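## Task

Swing the front door of server cabinet AF34 open to its full extent and have it come to rest there (leaving its handle pulled out is acceptable). Every other cabinet must finish exactly as it began. Avoid slamming any door open or closed, since a hard enough slam counts as failure, and the robot must not topple or finish leaning.

## Robot and tools

ROBOT. TidyBot++: a wheeled base 0.54 m long, 0.50 m wide, 0.38 m tall on four powered casters, carrying one seven-joint arm with a two-finger gripper. The shoulder sits 0.12 m ahead of the base centre at 0.68 m height. Segments: upper arm 0.42 m, forearm 0.31 m, hand 0.31 m to the hand point. Cameras: base_camera (pinhole, 644x364) and wrist_camera (fisheye, 644x476, looking along the hand). The arm begins folded, hand pointing down, sticking out at most 0.08 m ahead of the base.

FRAMES. Base frame: origin on the floor beneath the base centre, x ahead, y to the left, z up, metres. hand_pose is reported here as the point between the finger pads; the hand's own z axis runs out along the fingers and the fingers close along its y axis. Odometry frame = base frame at scene start; base_odometry counts wheel rotation only (slip looks like travel), heading in rad, left positive, -3.142 to 3.142. base_tilt is in degrees, forward/right positive.

move. One action per call, made of any of base, joints, target, plus optional speeds; cameras and blocking are not part of the action.
- base: a single object for the one base. translate_m (ahead +, -2 to 2 m), strafe_m (left +, -2 to 2 m), rotate_rad (counter-clockwise from above +, -6.3 to 6.3 rad). All are offsets relative to the base's axes at the moment the command begins; the base heads straight to the offset point.
- joints: one object for the single arm, keyed by name, each value an absolute target. joint_1_rad any angle (positive = clockwise from above, the reverse of heading); joint_2_rad -2.249 to 2.249 (shoulder, 0 = upper arm vertical, positive tips it forward); joint_3_rad any angle; joint_4_rad -2.579 to 2.579 (elbow, 0 straight, negative bends forward when joint_3 is 3.14); joint_5_rad any angle; joint_6_rad -2.099 to 2.099 (wrist); joint_7_rad any angle (1.57 with hand down puts fingers opening left/right); gripper_pos 0 (open, ~85 mm gap) to 1 (closed). Unbounded joints go the short way, so turn in steps under half a revolution. Done tolerances: ±0.039 for joints 1-4, ±0.095 for 5-7, ±0.03 gripper.
- target: one flat list of seven numbers [x, y, z, qw, qx, qy, qz], an absolute hand pose in the base frame, metres plus unit quaternion. With target, joints may only carry gripper_pos. The solver chooses all joint angles, may swing the elbow, curve or overshoot. Results usually land within ~3 cm; fix by adding (wanted minus measured hand_pose) to the previous target. To keep the hand still, resend hand_target, not hand_pose.
- speeds: caps for this action: translate_m and strafe_m 0.05-0.5 m/s (give only one when combining them), rotate_rad 0.1-1.57 rad/s.
- blocking: true/omitted returns when everything rests; false returns in about 0.5 s while motion continues. A later move overrides only the parts it names.
- cameras: list of base_camera, wrist_camera or all; [] for no images.
Unknown keys make a call invalid; out-of-range values get it refused. A refusal, or an unrequested stop, cancels the remaining move/wait/finished_scene calls in that reply.

wait: seconds 0 to 10; returns state and images, earlier if moving parts settle. stop: brakes everything still moving. zoom_image: camera plus region [x0, y0, x1, y1] in pixels, at most 504x504, of that camera's newest image. finished_scene: scene = the current scene's integer number; the door must stay open without the robot afterwards.

RESULTS. base_status, joint_status, hand_status: done, moving, off_target (resting away from target, maybe still pressing), stopped, contact_stop or time_out (unrequested stops; target dropped), not_followed (a check withheld the targets; "joint command not followed" with "cause:" means self-collision, "pose unreachable" for targets), torque_fault, limit_stop_at_motor_heat. hand_status done = within 10 mm and 2 degrees. An unreachable pose wanders up to 10 s and ends time_out. A blocked base may report done while short. motor_effort is percent of maximum per motor, peak in brackets; Motor temperatures one per arm joint; MOTOR HOT appears at 60 °C, over-temperature fault at 75 °C makes the arm sag for 30-60 s. "ARM HIT" flags a hard hit on the base or arm itself. on_its_own lists uncommanded behaviour. "pictures" gives image order.

CAUTIONS. Nothing keeps the arm off the base or steers it around furniture; it keeps pressing when blocked, harder the farther its target. Joint torque above 104.5 N m (joints 1-4) or 51.3 N m (5-7) freezes the arm for 10 s. Driving or turning while the arm is snagged above about 0.6 m, yanking sideways on a raised hand, or reaching far out from folded can tip the robot; retracting or backing off restores it. Swing the door smoothly so it does not slam, leave the other cabinets untouched, avoid strong pulls or twists on the gripper, and keep motion time short. The base accelerates at up to 0.5 m/s² and 1.57 rad/s²; odometry drifts a few centimetres over many moves, and time passes while you think.

Each tool is called after "Call:" by a JSON object that holds its "method" and its "body".

## Session

Call:
{"method": "move", "body": {}}

Scene clock: 0.00 s.
Motor temperatures (°C): [36 30 31 30 35 43 47]
base_odometry: x=+0.000 y=+0.000 heading=+0.000
base_tilt: forward=-0.3 right=+0.4
base_status: not commanded
joint_positions: joint_1_rad=-0.042 joint_2_rad=-0.367 joint_3_rad=+3.097 joint_4_rad=-2.539 joint_5_rad=-0.034 joint_6_rad=-0.873 joint_7_rad=+1.589 gripper_pos=+0.000
joint_status: not commanded
motor_effort: joint_1_rad=+0 joint_2_rad=+1 joint_3_rad=+0 joint_4_rad=+14 joint_5_rad=+0 joint_6_rad=+0 joint_7_rad=+0
hand_pose: x=+0.2555 y=+0.0193 z=+0.5865 quat_wxyz=(-0.007, +0.998, +0.041, +0.048) (m; base frame)
hand_target: x=+0.2554 y=+0.0193 z=+0.5865 quat_wxyz=(-0.007, +0.998, +0.041, +0.047) (m; base frame)
hand_status: not commanded
pictures: base_camera, wrist_camera

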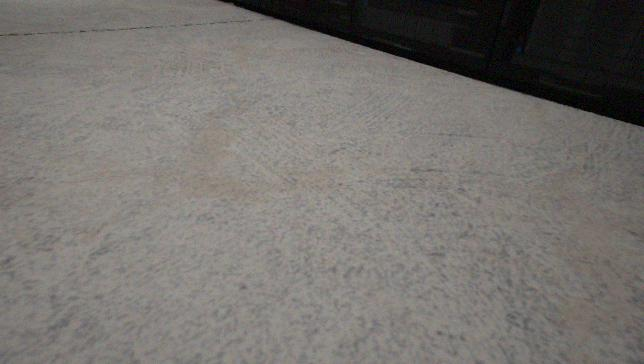

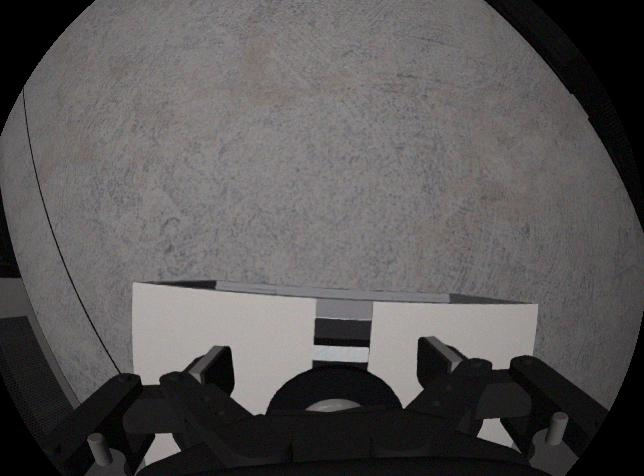

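Call:
{"method": "move", "body": {"joints": {"joint_6_rad": 0.65}}}

Call:
{"method": "move", "body": {"joints": {"joint_1_rad": 0.8}}}

Call:
{"method": "move", "body": {"joints": {"joint_1_rad": -0.9}}}

Scene clock: 2.93 s.
Motor temperatures (°C): [36 30 31 30 35 43 47]
move: done
base_odometry: x=+0.000 y=+0.000 heading=+0.000
base_tilt: forward=-0.3 right=+0.5
base_status: not commanded
joint_positions: joint_1_rad=-0.042 joint_2_rad=-0.367 joint_3_rad=+3.097 joint_4_rad=-2.539 joint_5_rad=-0.034 joint_6_rad=+0.580 joint_7_rad=+1.589 gripper_pos=+0.000
joint_status: all done
motor_effort: joint_1_rad=+0(0) joint_2_rad=-5(6) joint_3_rad=+0(1) joint_4_rad=+20(20) joint_5_rad=+0(1) joint_6_rad=+7(8) joint_7_rad=+0(1)
hand_pose: x=+0.5367 y=+0.0339 z=+0.8900 quat_wxyz=(-0.020, +0.714, +0.026, +0.699) (m; base frame)
hand_target: x=+0.5364 y=+0.0336 z=+0.9112 quat_wxyz=(-0.021, +0.690, +0.024, +0.723) (m; base frame)
hand_status: not commanded
pictures: base_camera, wrist_camera

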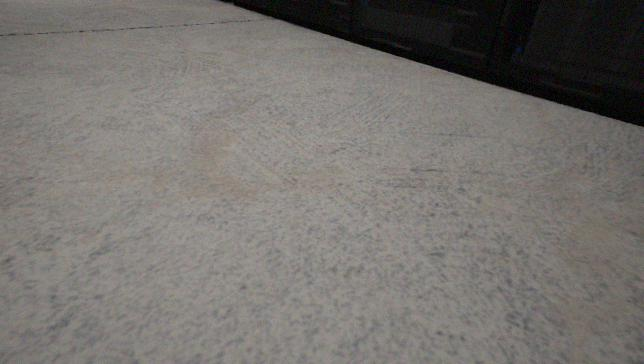

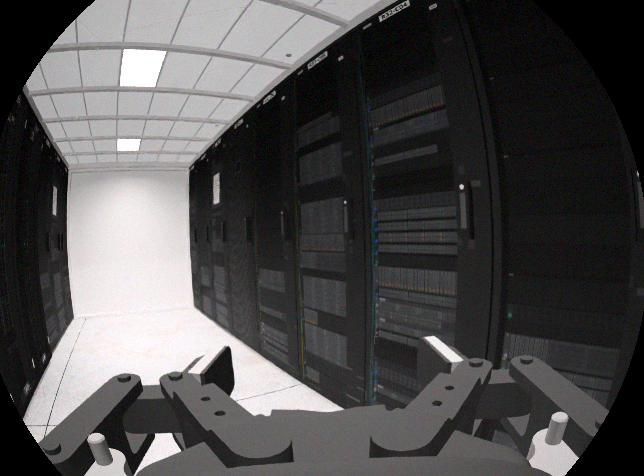

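Scene clock: 5.07 s.
Motor temperatures (°C): [36 30 31 30 35 43 47]
move: done
base_odometry: x=+0.000 y=+0.000 heading=+0.000
base_tilt: forward=-0.3 right=+0.4
base_status: not commanded
joint_positions: joint_1_rad=+0.779 joint_2_rad=-0.367 joint_3_rad=+3.097 joint_4_rad=-2.539 joint_5_rad=-0.034 joint_6_rad=+0.580 joint_7_rad=+1.589 gripper_pos=+0.000
joint_status: all done
motor_effort: joint_1_rad=+0(1) joint_2_rad=-4(6) joint_3_rad=+0(1) joint_4_rad=+20(20) joint_5_rad=+0(1) joint_6_rad=+7(8) joint_7_rad=+0(1)
hand_pose: x=+0.4285 y=-0.2825 z=+0.8900 quat_wxyz=(+0.260, +0.665, -0.262, +0.649) (m; base frame)
hand_target: x=+0.4220 y=-0.2891 z=+0.9112 quat_wxyz=(+0.277, +0.639, -0.260, +0.669) (m; base frame)
hand_status: not commanded
pictures: base_camera, wrist_camera

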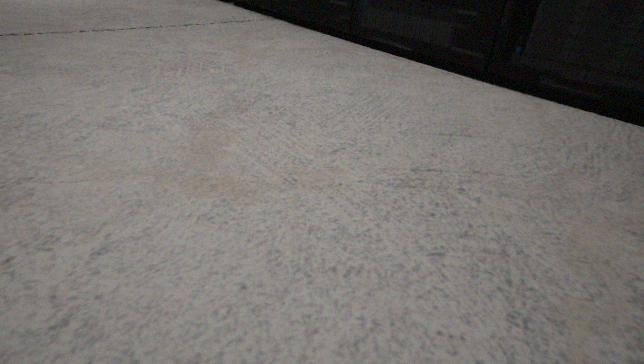

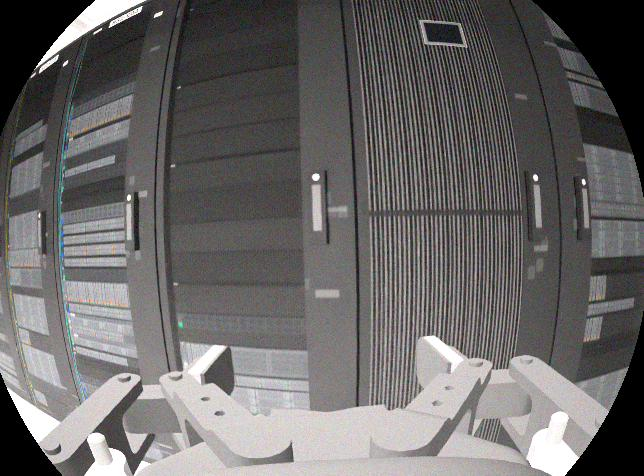

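Scene clock: 7.97 s.
Motor temperatures (°C): [36 30 31 30 35 43 47]
move: done
base_odometry: x=+0.000 y=+0.000 heading=+0.000
base_tilt: forward=-0.3 right=+0.5
base_status: not commanded
joint_positions: joint_1_rad=-0.879 joint_2_rad=-0.367 joint_3_rad=+3.097 joint_4_rad=-2.539 joint_5_rad=-0.034 joint_6_rad=+0.580 joint_7_rad=+1.589 gripper_pos=+0.000
joint_status: all done
motor_effort: joint_1_rad=+0(1) joint_2_rad=-4(6) joint_3_rad=+0(1) joint_4_rad=+20(20) joint_5_rad=+0(1) joint_6_rad=+7(8) joint_7_rad=+0(0)
hand_pose: x=+0.3738 y=+0.3327 z=+0.8900 quat_wxyz=(-0.303, +0.642, +0.313, +0.631) (m; base frame)
hand_target: x=+0.3666 y=+0.3377 z=+0.9112 quat_wxyz=(-0.320, +0.617, +0.309, +0.649) (m; base frame)
hand_status: not commanded
pictures: base_camera, wrist_camera

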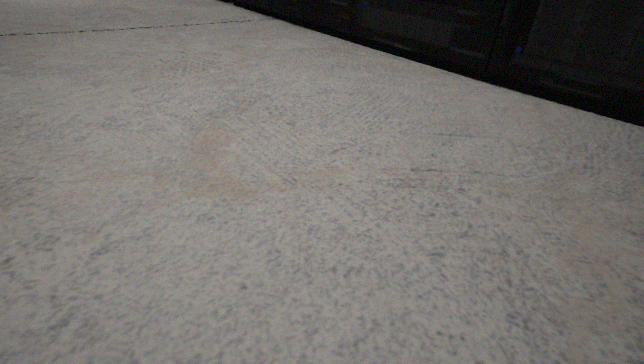

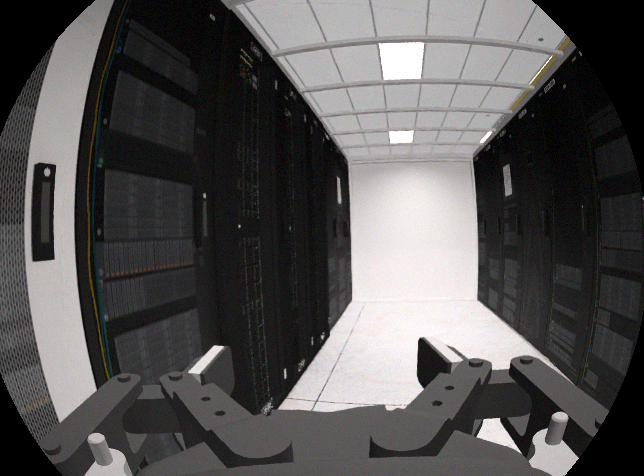

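Call:
{"method": "move", "body": {"joints": {"joint_1_rad": -0.4, "joint_6_rad": 0.9}}}

Call:
{"method": "zoom_image", "body": {"camera": "wrist_camera", "region": [320, 0, 640, 250]}}

Call:
{"method": "zoom_image", "body": {"camera": "wrist_camera", "region": [0, 0, 320, 250]}}

Call:
{"method": "move", "body": {"joints": {"joint_1_rad": 0.8}}}

Call:
{"method": "zoom_image", "body": {"camera": "wrist_camera", "region": [0, 0, 320, 250]}}

Call:
{"method": "zoom_image", "body": {"camera": "wrist_camera", "region": [320, 0, 640, 250]}}

Call:
{"method": "move", "body": {"joints": {"joint_1_rad": -1.8}}}

Call:
{"method": "zoom_image", "body": {"camera": "wrist_camera", "region": [0, 0, 320, 250]}}

Call:
{"method": "zoom_image", "body": {"camera": "wrist_camera", "region": [320, 0, 640, 250]}}

Scene clock: 10.90 s.
Motor temperatures (°C): [36 30 31 30 35 43 47]
move: done
base_odometry: x=+0.000 y=+0.000 heading=+0.000
base_tilt: forward=-0.3 right=+0.4
base_status: not commanded
joint_positions: joint_1_rad=-0.421 joint_2_rad=-0.367 joint_3_rad=+3.097 joint_4_rad=-2.539 joint_5_rad=-0.034 joint_6_rad=+0.826 joint_7_rad=+1.589 gripper_pos=+0.000
joint_status: all done
motor_effort: joint_1_rad=+0(1) joint_2_rad=-4(6) joint_3_rad=+0(1) joint_4_rad=+20(20) joint_5_rad=+1(1) joint_6_rad=+7(8) joint_7_rad=+0(0)
hand_pose: x=+0.4879 y=+0.1818 z=+0.9660 quat_wxyz=(-0.168, +0.608, +0.138, +0.764) (m; base frame)
hand_target: x=+0.4864 y=+0.1714 z=+0.9876 quat_wxyz=(-0.165, +0.581, +0.125, +0.787) (m; base frame)
hand_status: not commanded
pictures: base_camera, wrist_camera

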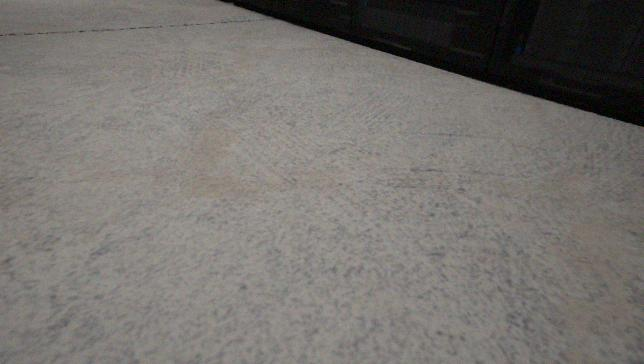

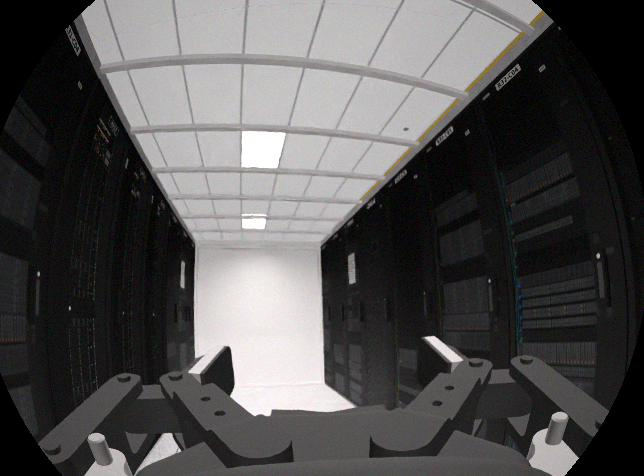

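Scaled by 1.575.

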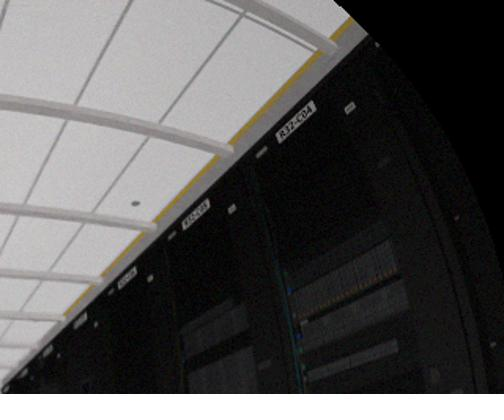

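Scaled by 1.575.

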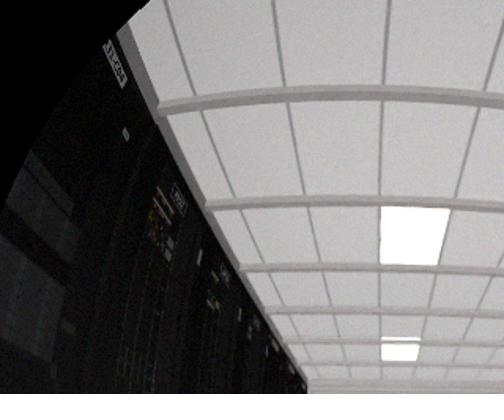

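Scene clock: 13.37 s.
Motor temperatures (°C): [36 30 31 30 35 43 47]
move: done
base_odometry: x=+0.000 y=+0.000 heading=+0.000
base_tilt: forward=-0.3 right=+0.5
base_status: not commanded
joint_positions: joint_1_rad=+0.778 joint_2_rad=-0.367 joint_3_rad=+3.097 joint_4_rad=-2.539 joint_5_rad=-0.034 joint_6_rad=+0.829 joint_7_rad=+1.589 gripper_pos=+0.000
joint_status: all done
motor_effort: joint_1_rad=+0(1) joint_2_rad=-4(6) joint_3_rad=+0(1) joint_4_rad=+20(20) joint_5_rad=+0(1) joint_6_rad=+7(8) joint_7_rad=+0(1)
hand_pose: x=+0.4221 y=-0.2777 z=+0.9667 quat_wxyz=(+0.292, +0.579, -0.229, +0.726) (m; base frame)
hand_target: x=+0.4119 y=-0.2804 z=+0.9876 quat_wxyz=(+0.309, +0.550, -0.225, +0.743) (m; base frame)
hand_status: not commanded
pictures: base_camera, wrist_camera

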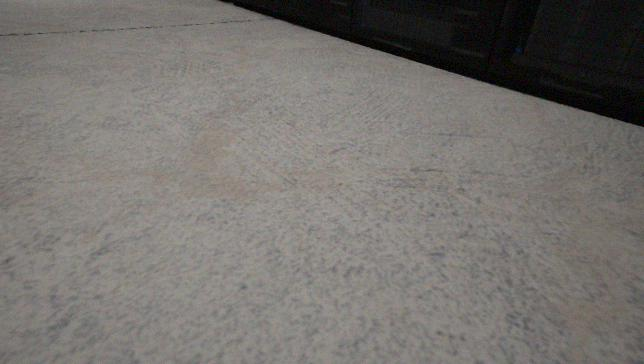

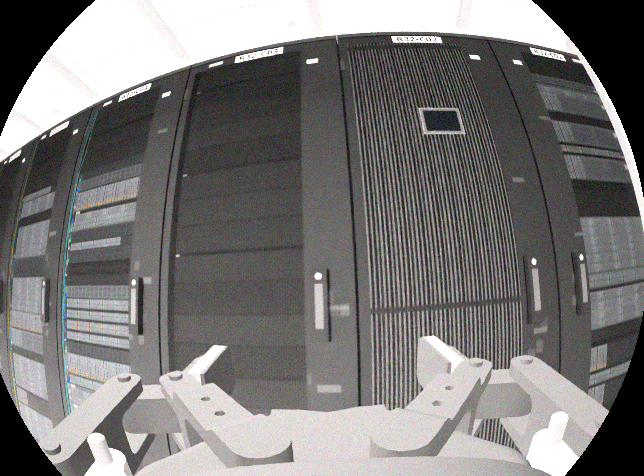

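Scaled by 1.575.

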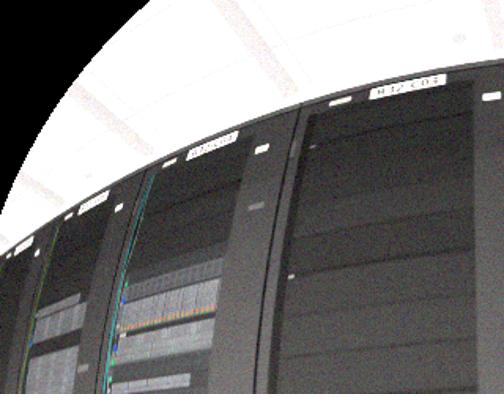

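Scaled by 1.575.

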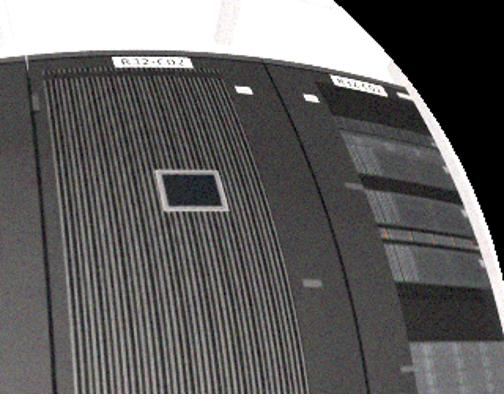

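Scene clock: 16.90 s.
Motor temperatures (°C): [36 30 31 30 35 43 47]
move: done
base_odometry: x=+0.000 y=+0.000 heading=+0.000
base_tilt: forward=-0.3 right=+0.5
base_status: not commanded
joint_positions: joint_1_rad=-1.778 joint_2_rad=-0.367 joint_3_rad=+3.097 joint_4_rad=-2.539 joint_5_rad=-0.034 joint_6_rad=+0.829 joint_7_rad=+1.589 gripper_pos=+0.000
joint_status: all done
motor_effort: joint_1_rad=+0(2) joint_2_rad=-5(6) joint_3_rad=+0(1) joint_4_rad=+19(20) joint_5_rad=+1(1) joint_6_rad=+7(8) joint_7_rad=+0(1)
hand_pose: x=+0.0195 y=+0.3988 z=+0.9668 quat_wxyz=(-0.611, +0.386, +0.488, +0.489) (m; base frame)
hand_target: x=+0.0126 y=+0.3912 z=+0.9876 quat_wxyz=(-0.633, +0.364, +0.470, +0.496) (m; base frame)
hand_status: not commanded
pictures: base_camera, wrist_camera

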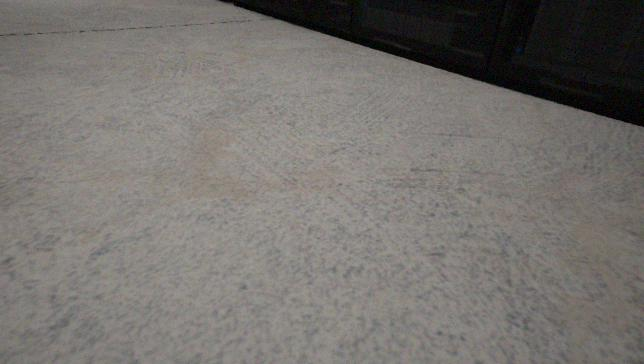

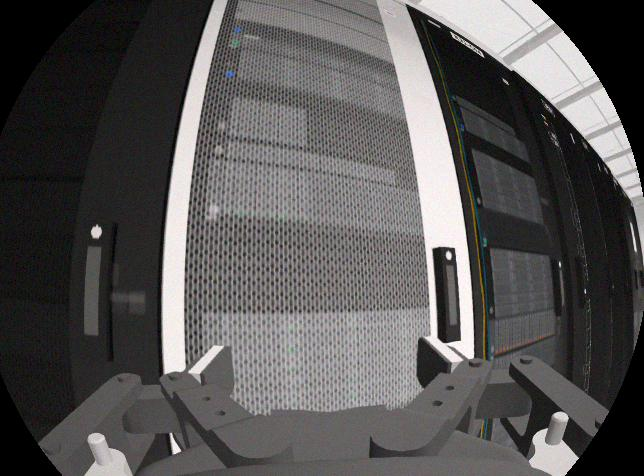

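Scaled by 1.575.

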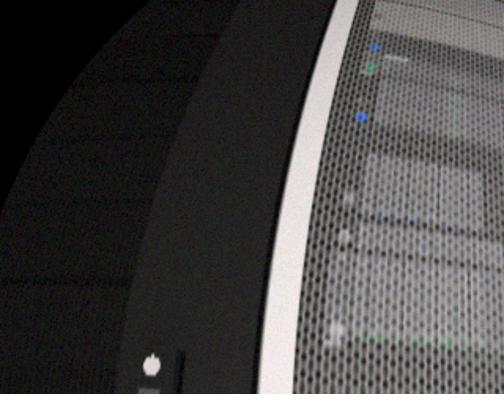

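Scaled by 1.575.

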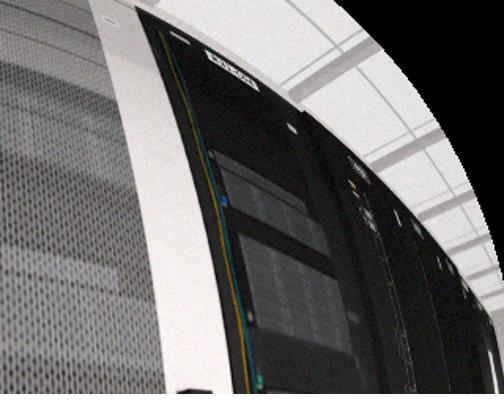

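Call:
{"method": "move", "body": {"joints": {"joint_1_rad": -1.8, "joint_6_rad": 1.2}}}

Call:
{"method": "zoom_image", "body": {"camera": "wrist_camera", "region": [170, 0, 600, 250]}}

Call:
{"method": "move", "body": {"joints": {"joint_1_rad": -2.6}}}

Call:
{"method": "zoom_image", "body": {"camera": "wrist_camera", "region": [50, 0, 550, 250]}}

Call:
{"method": "move", "body": {"joints": {"joint_1_rad": 2.6}}}

Call:
{"method": "zoom_image", "body": {"camera": "wrist_camera", "region": [50, 0, 550, 250]}}

Call:
{"method": "move", "body": {"joints": {"joint_1_rad": 1.5}}}

Call:
{"method": "zoom_image", "body": {"camera": "wrist_camera", "region": [50, 0, 550, 250]}}

Scene clock: 19.37 s.
Motor temperatures (°C): [36 30 31 30 35 43 47]
move: done
base_odometry: x=+0.000 y=+0.000 heading=+0.000
base_tilt: forward=-0.3 right=+0.5
base_status: not commanded
joint_positions: joint_1_rad=-1.779 joint_2_rad=-0.371 joint_3_rad=+3.097 joint_4_rad=-2.537 joint_5_rad=-0.034 joint_6_rad=+1.139 joint_7_rad=+1.589 gripper_pos=+0.000
joint_status: all done
motor_effort: joint_1_rad=+0(1) joint_2_rad=-4(7) joint_3_rad=+0(1) joint_4_rad=+19(22) joint_5_rad=+0(1) joint_6_rad=+6(9) joint_7_rad=+0(0)
hand_pose: x=+0.0289 y=+0.3628 z=+1.0581 quat_wxyz=(-0.679, +0.306, +0.385, +0.545) (m; base frame)
hand_target: x=+0.0236 y=+0.3525 z=+1.0715 quat_wxyz=(-0.695, +0.287, +0.369, +0.546) (m; base frame)
hand_status: not commanded
pictures: base_camera, wrist_camera

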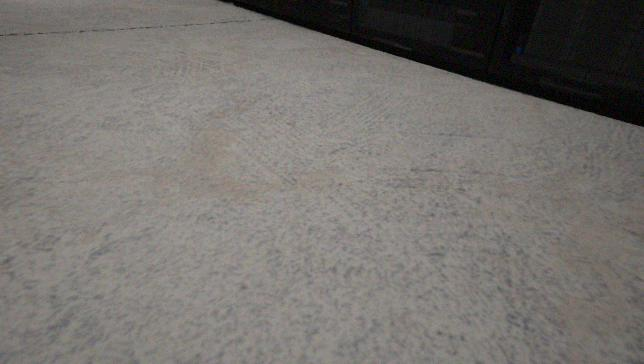

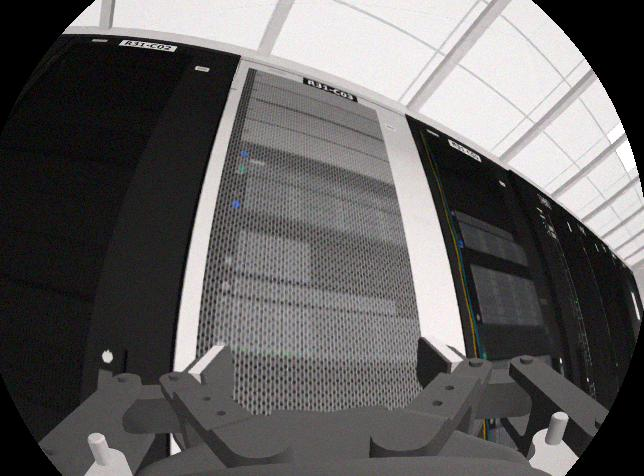

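Scaled by 1.172.

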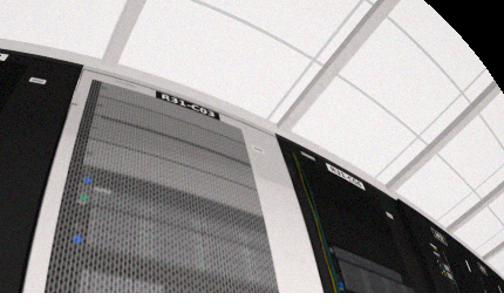

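Scene clock: 21.43 s.
Motor temperatures (°C): [36 30 31 30 35 43 47]
move: done
base_odometry: x=+0.000 y=+0.000 heading=+0.000
base_tilt: forward=-0.3 right=+0.5
base_status: not commanded
joint_positions: joint_1_rad=-2.578 joint_2_rad=-0.371 joint_3_rad=+3.097 joint_4_rad=-2.537 joint_5_rad=-0.034 joint_6_rad=+1.139 joint_7_rad=+1.589 gripper_pos=+0.000
joint_status: all done
motor_effort: joint_1_rad=+0(1) joint_2_rad=-4(5) joint_3_rad=+0(1) joint_4_rad=+19(20) joint_5_rad=+0(1) joint_6_rad=+6(7) joint_7_rad=+0(1)
hand_pose: x=-0.2040 y=+0.1882 z=+1.0581 quat_wxyz=(-0.838, +0.132, +0.474, +0.238) (m; base frame)
hand_target: x=-0.2003 y=+0.1771 z=+1.0715 quat_wxyz=(-0.853, +0.121, +0.452, +0.232) (m; base frame)
hand_status: not commanded
pictures: base_camera, wrist_camera

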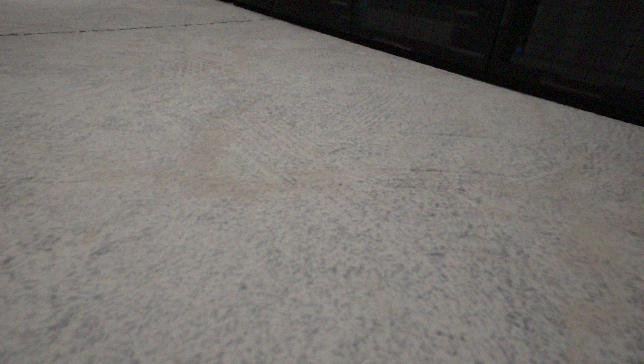

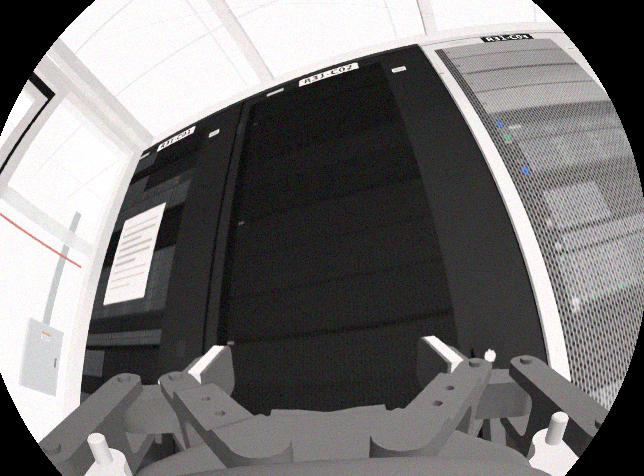

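Scaled by 1.008.

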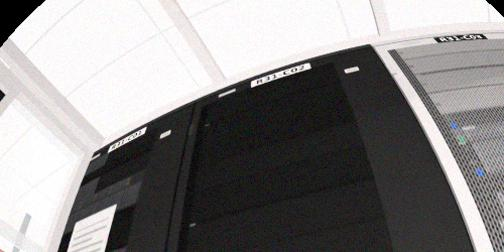

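Scene clock: 23.80 s.
Motor temperatures (°C): [36 30 31 30 35 43 47]
move: done
base_odometry: x=+0.000 y=+0.000 heading=+0.000
base_tilt: forward=-0.3 right=+0.5
base_status: not commanded
joint_positions: joint_1_rad=-3.662 joint_2_rad=-0.371 joint_3_rad=+3.097 joint_4_rad=-2.537 joint_5_rad=-0.034 joint_6_rad=+1.139 joint_7_rad=+1.589 gripper_pos=+0.000
joint_status: all done
motor_effort: joint_1_rad=+0(1) joint_2_rad=-5(5) joint_3_rad=+1(1) joint_4_rad=+19(20) joint_5_rad=+1(1) joint_6_rad=+6(7) joint_7_rad=+0(1)
hand_pose: x=-0.1986 y=-0.1971 z=+1.0581 quat_wxyz=(-0.840, -0.131, +0.474, -0.228) (m; base frame)
hand_target: x=-0.1871 y=-0.1991 z=+1.0715 quat_wxyz=(-0.851, -0.129, +0.449, -0.241) (m; base frame)
hand_status: not commanded
pictures: base_camera, wrist_camera

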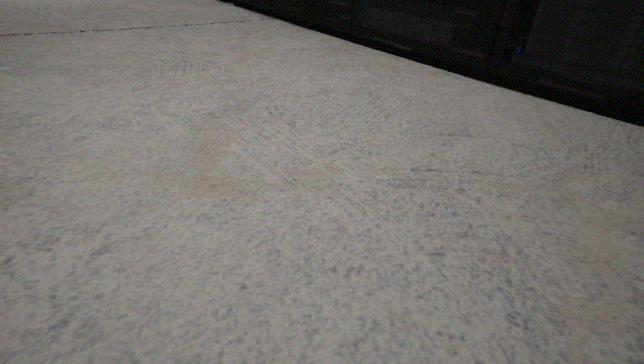

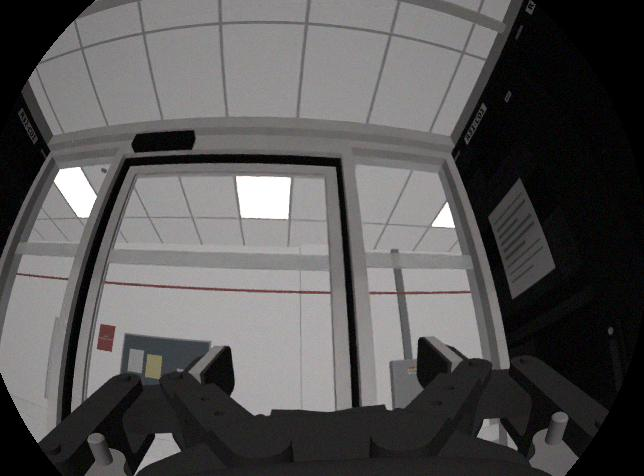

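Scaled by 1.008.

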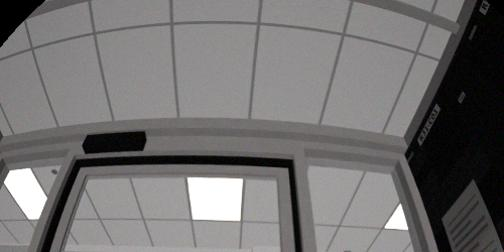

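Scene clock: 26.17 s.
Motor temperatures (°C): [36 30 31 30 35 43 47]
move: done
base_odometry: x=+0.000 y=+0.000 heading=+0.000
base_tilt: forward=-0.3 right=+0.5
base_status: not commanded
joint_positions: joint_1_rad=-4.762 joint_2_rad=-0.371 joint_3_rad=+3.097 joint_4_rad=-2.537 joint_5_rad=-0.034 joint_6_rad=+1.139 joint_7_rad=+1.589 gripper_pos=+0.000
joint_status: all done
motor_effort: joint_1_rad=+0(1) joint_2_rad=-4(5) joint_3_rad=+0(1) joint_4_rad=+19(19) joint_5_rad=+0(1) joint_6_rad=+6(6) joint_7_rad=+0(0)
hand_pose: x=+0.1506 y=-0.3725 z=+1.0581 quat_wxyz=(-0.597, -0.359, +0.335, -0.634) (m; base frame)
hand_target: x=+0.1576 y=-0.3631 z=+1.0715 quat_wxyz=(-0.599, -0.345, +0.316, -0.650) (m; base frame)
hand_status: not commanded
pictures: base_camera, wrist_camera

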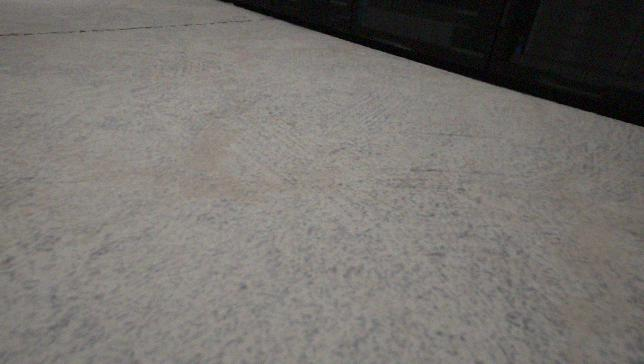

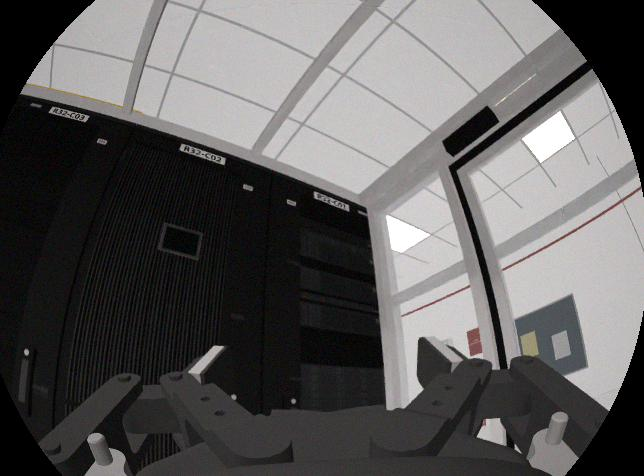

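Scaled by 1.008.

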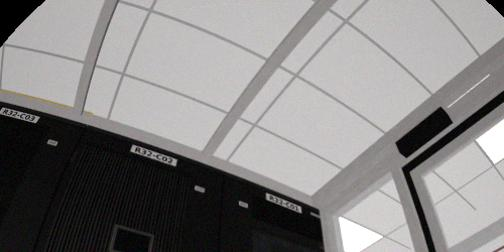

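Call:
{"method": "zoom_image", "body": {"camera": "wrist_camera", "region": [230, 170, 310, 220]}}

Call:
{"method": "zoom_image", "body": {"camera": "wrist_camera", "region": [20, 100, 120, 150]}}

Call:
{"method": "move", "body": {"joints": {"joint_1_rad": 0.8, "joint_6_rad": 0.6}}}

Call:
{"method": "zoom_image", "body": {"camera": "wrist_camera", "region": [290, 160, 380, 310]}}

Call:
{"method": "zoom_image", "body": {"camera": "wrist_camera", "region": [500, 90, 620, 290]}}

Scaled by 6.300.

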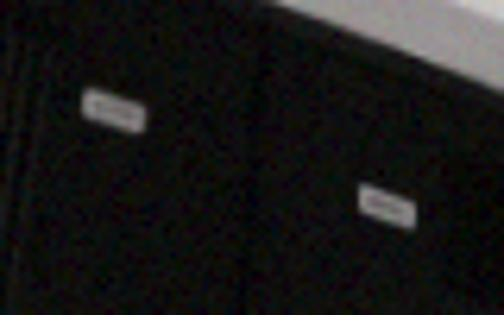

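Scaled by 5.040.

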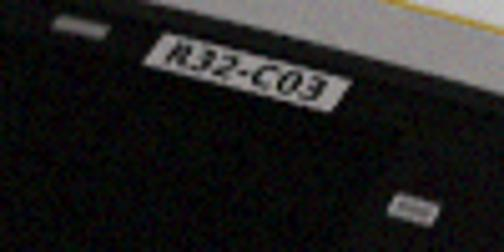

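Scene clock: 28.93 s.
Motor temperatures (°C): [36 30 31 30 35 43 47]
move: done
base_odometry: x=+0.000 y=+0.000 heading=+0.000
base_tilt: forward=-0.2 right=+0.5
base_status: not commanded
joint_positions: joint_1_rad=-5.462 joint_2_rad=-0.371 joint_3_rad=+3.097 joint_4_rad=-2.537 joint_5_rad=-0.034 joint_6_rad=+0.676 joint_7_rad=+1.589 gripper_pos=+0.000
joint_status: all done
motor_effort: joint_1_rad=+0(1) joint_2_rad=-5(6) joint_3_rad=+0(1) joint_4_rad=+20(20) joint_5_rad=+0(1) joint_6_rad=+7(8) joint_7_rad=+0(0)
hand_pose: x=+0.4149 y=-0.2946 z=+0.9221 quat_wxyz=(-0.288, -0.626, +0.262, -0.676) (m; base frame)
hand_target: x=+0.4224 y=-0.2892 z=+0.8956 quat_wxyz=(-0.270, -0.656, +0.266, -0.653) (m; base frame)
hand_status: not commanded
pictures: base_camera, wrist_camera

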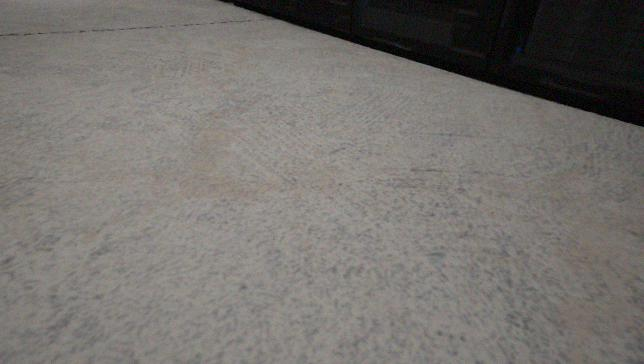

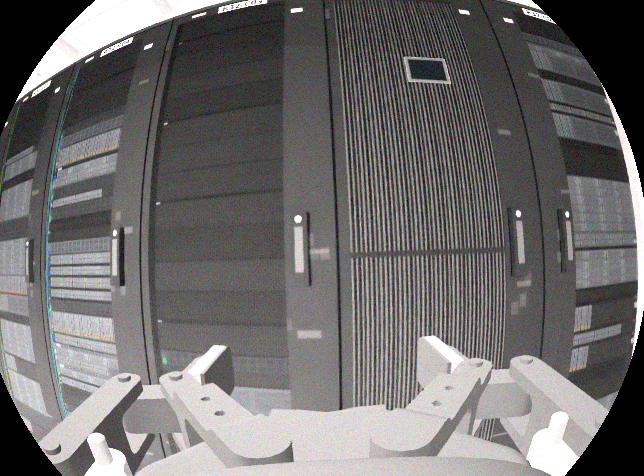

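Scaled by 3.360.

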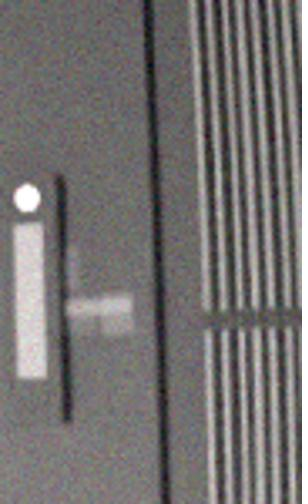

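Scaled by 2.520.

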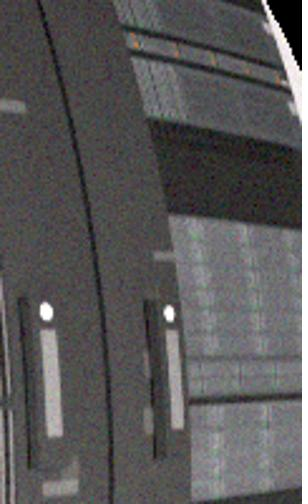

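Call:
{"method": "move", "body": {"base": {"rotate_rad": 0.6}, "joints": {"joint_1_rad": 1.57, "joint_2_rad": -0.3, "joint_4_rad": -0.4, "joint_6_rad": -1.3}}}

Call:
{"method": "move", "body": {"joints": {"joint_1_rad": -1.57}}}

Scene clock: 33.90 s.
Motor temperatures (°C): [36 30 31 30 35 43 47]
move: done
base_odometry: x=+0.000 y=+0.000 heading=+0.600
base_tilt: forward=-0.3 right=+0.5
base_status: done
joint_positions: joint_1_rad=-4.736 joint_2_rad=-0.309 joint_3_rad=+3.097 joint_4_rad=-0.418 joint_5_rad=-0.034 joint_6_rad=-1.227 joint_7_rad=+1.589 gripper_pos=+0.000
joint_status: all done
motor_effort: joint_1_rad=+0(2) joint_2_rad=+5(9) joint_3_rad=+0(2) joint_4_rad=+8(24) joint_5_rad=+0(1) joint_6_rad=+7(8) joint_7_rad=+0(1)
hand_pose: x=+0.1544 y=-0.2062 z=+1.4675 quat_wxyz=(-0.535, -0.465, +0.408, -0.575) (m; base frame)
hand_target: x=+0.1497 y=-0.2122 z=+1.4491 quat_wxyz=(-0.527, -0.479, +0.431, -0.554) (m; base frame)
hand_status: not commanded
pictures: base_camera, wrist_camera

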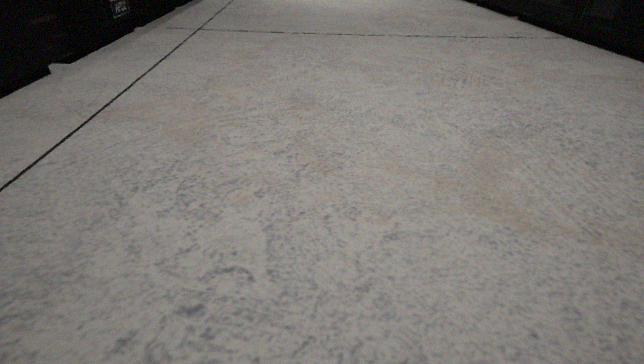

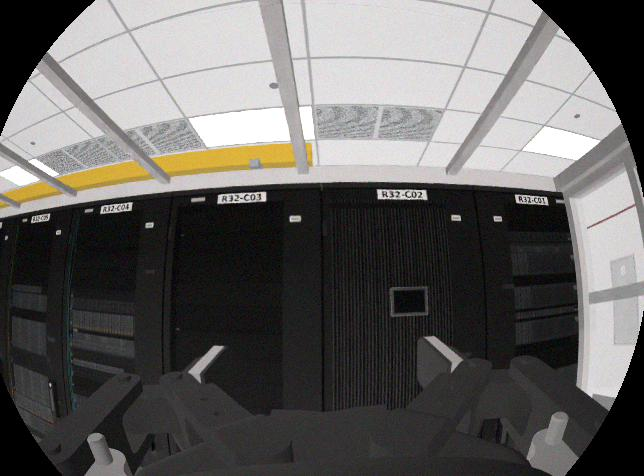

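Scene clock: 37.83 s.
Motor temperatures (°C): [35 30 31 30 35 43 47]
move: done
base_odometry: x=+0.000 y=+0.000 heading=+0.600
base_tilt: forward=-0.3 right=+0.4
base_status: not commanded
joint_positions: joint_1_rad=-7.831 joint_2_rad=-0.309 joint_3_rad=+3.097 joint_4_rad=-0.418 joint_5_rad=-0.034 joint_6_rad=-1.229 joint_7_rad=+1.589 gripper_pos=+0.000
joint_status: all done
motor_effort: joint_1_rad=+0(1) joint_2_rad=+4(6) joint_3_rad=+0(1) joint_4_rad=+8(8) joint_5_rad=+0(1) joint_6_rad=+7(8) joint_7_rad=+0(1)
hand_pose: x=+0.0932 y=+0.2078 z=+1.4669 quat_wxyz=(+0.562, -0.420, -0.456, -0.547) (m; base frame)
hand_target: x=+0.0887 y=+0.2123 z=+1.4491 quat_wxyz=(+0.554, -0.431, -0.479, -0.527) (m; base frame)
hand_status: not commanded
pictures: base_camera, wrist_camera

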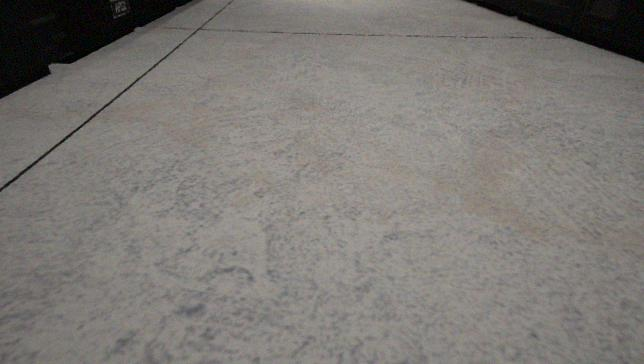

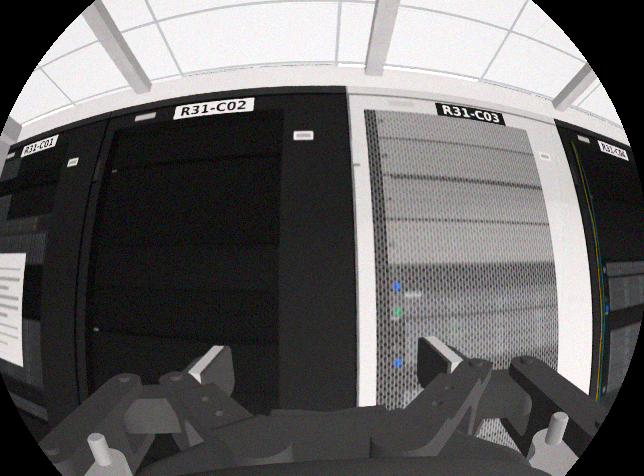

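Call:
{"method": "zoom_image", "body": {"camera": "wrist_camera", "region": [280, 120, 330, 150]}}

Call:
{"method": "zoom_image", "body": {"camera": "wrist_camera", "region": [520, 140, 570, 170]}}

Call:
{"method": "zoom_image", "body": {"camera": "base_camera", "region": [90, 0, 150, 30]}}

Call:
{"method": "zoom_image", "body": {"camera": "wrist_camera", "region": [0, 250, 40, 390]}}

Scaled by 10.080.

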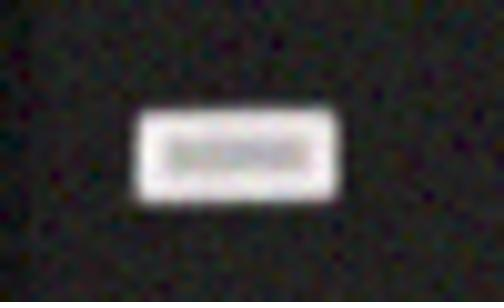

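Scaled by 10.080.

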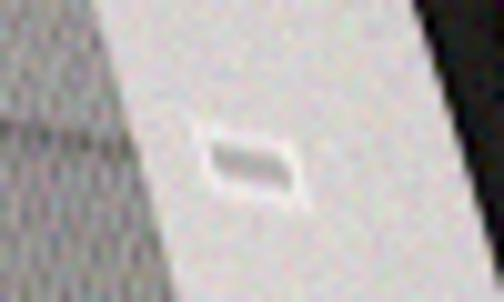

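Scaled by 8.400.

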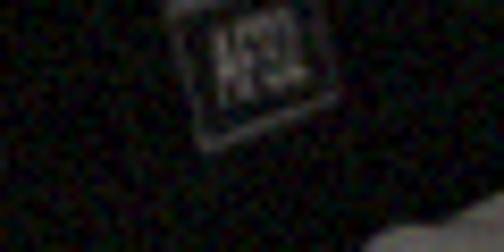

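Scaled by 3.600.

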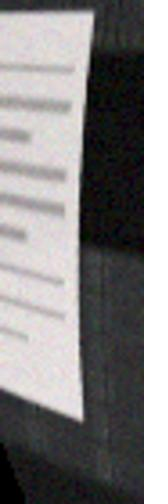

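Call:
{"method": "move", "body": {"joints": {"joint_1_rad": -0.8, "joint_2_rad": -0.367, "joint_4_rad": -2.539, "joint_6_rad": 0.4}}}

Call:
{"method": "zoom_image", "body": {"camera": "wrist_camera", "region": [150, 250, 400, 400]}}

Call:
{"method": "move", "body": {"joints": {"joint_1_rad": 0.8}}}

Call:
{"method": "zoom_image", "body": {"camera": "wrist_camera", "region": [200, 220, 450, 400]}}

Scene clock: 42.67 s.
Motor temperatures (°C): [35 30 31 30 35 43 47]
move: done
base_odometry: x=+0.000 y=+0.000 heading=+0.600
base_tilt: forward=-0.4 right=+0.4
base_status: not commanded
joint_positions: joint_1_rad=-7.105 joint_2_rad=-0.356 joint_3_rad=+3.097 joint_4_rad=-2.520 joint_5_rad=-0.034 joint_6_rad=+0.327 joint_7_rad=+1.589 gripper_pos=+0.000
joint_status: all done
motor_effort: joint_1_rad=+0(2) joint_2_rad=-6(12) joint_3_rad=+0(1) joint_4_rad=+20(24) joint_5_rad=+0(1) joint_6_rad=+7(8) joint_7_rad=+0(1)
hand_pose: x=+0.3877 y=+0.3146 z=+0.8181 quat_wxyz=(+0.248, -0.723, -0.329, -0.554) (m; base frame)
hand_target: x=+0.3944 y=+0.3076 z=+0.8342 quat_wxyz=(+0.252, -0.709, -0.313, -0.580) (m; base frame)
hand_status: not commanded
pictures: base_camera, wrist_camera

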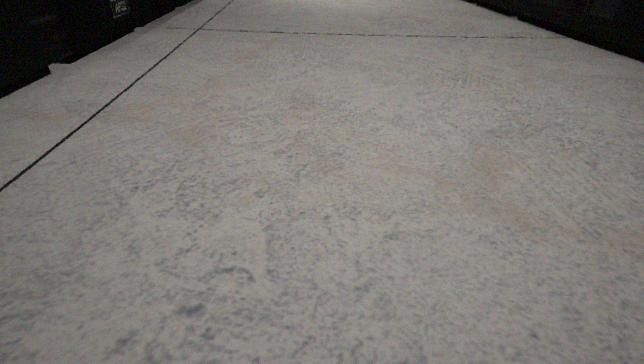

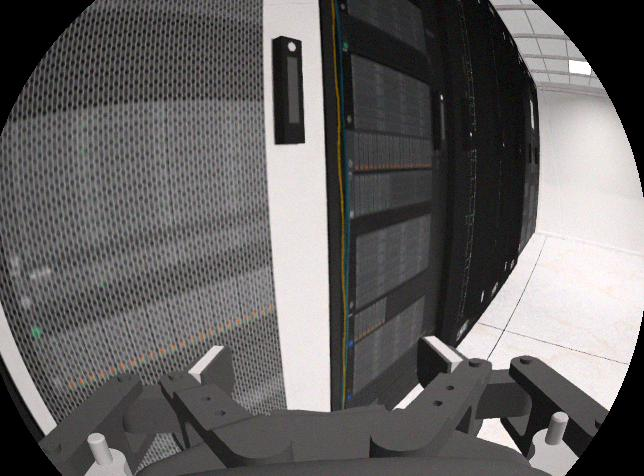

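Scaled by 2.016.

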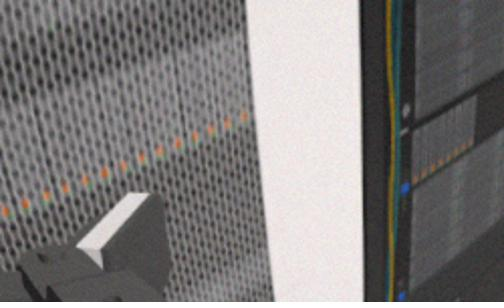

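Scene clock: 45.47 s.
Motor temperatures (°C): [35 30 31 30 35 44 47]
move: done
base_odometry: x=+0.000 y=+0.000 heading=+0.600
base_tilt: forward=-0.3 right=+0.5
base_status: not commanded
joint_positions: joint_1_rad=-5.505 joint_2_rad=-0.356 joint_3_rad=+3.097 joint_4_rad=-2.520 joint_5_rad=-0.034 joint_6_rad=+0.329 joint_7_rad=+1.589 gripper_pos=+0.000
joint_status: all done
motor_effort: joint_1_rad=+0(2) joint_2_rad=-5(6) joint_3_rad=+1(1) joint_4_rad=+20(20) joint_5_rad=+1(1) joint_6_rad=+7(8) joint_7_rad=+0(1)
hand_pose: x=+0.4255 y=-0.2781 z=+0.8187 quat_wxyz=(-0.225, -0.739, +0.290, -0.565) (m; base frame)
hand_target: x=+0.4184 y=-0.2842 z=+0.8342 quat_wxyz=(-0.241, -0.718, +0.291, -0.585) (m; base frame)
hand_status: not commanded
pictures: base_camera, wrist_camera

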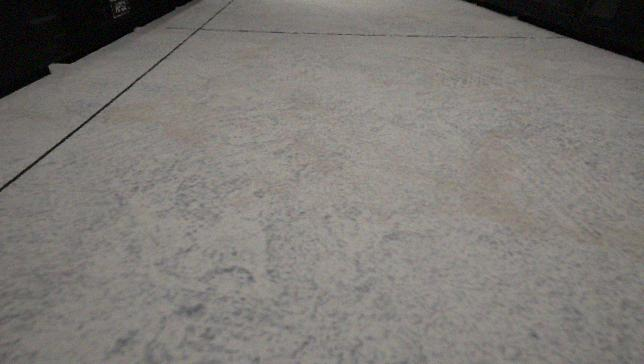

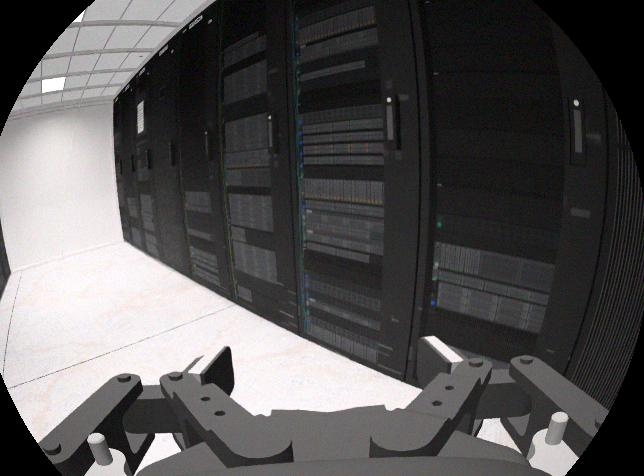

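Scaled by 2.016.

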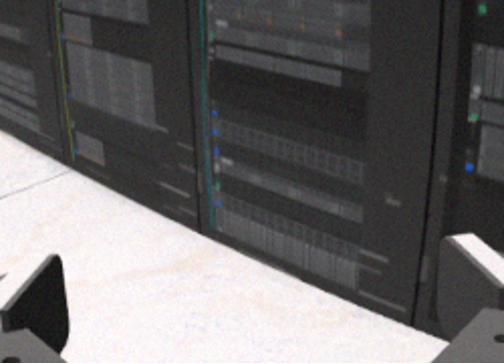

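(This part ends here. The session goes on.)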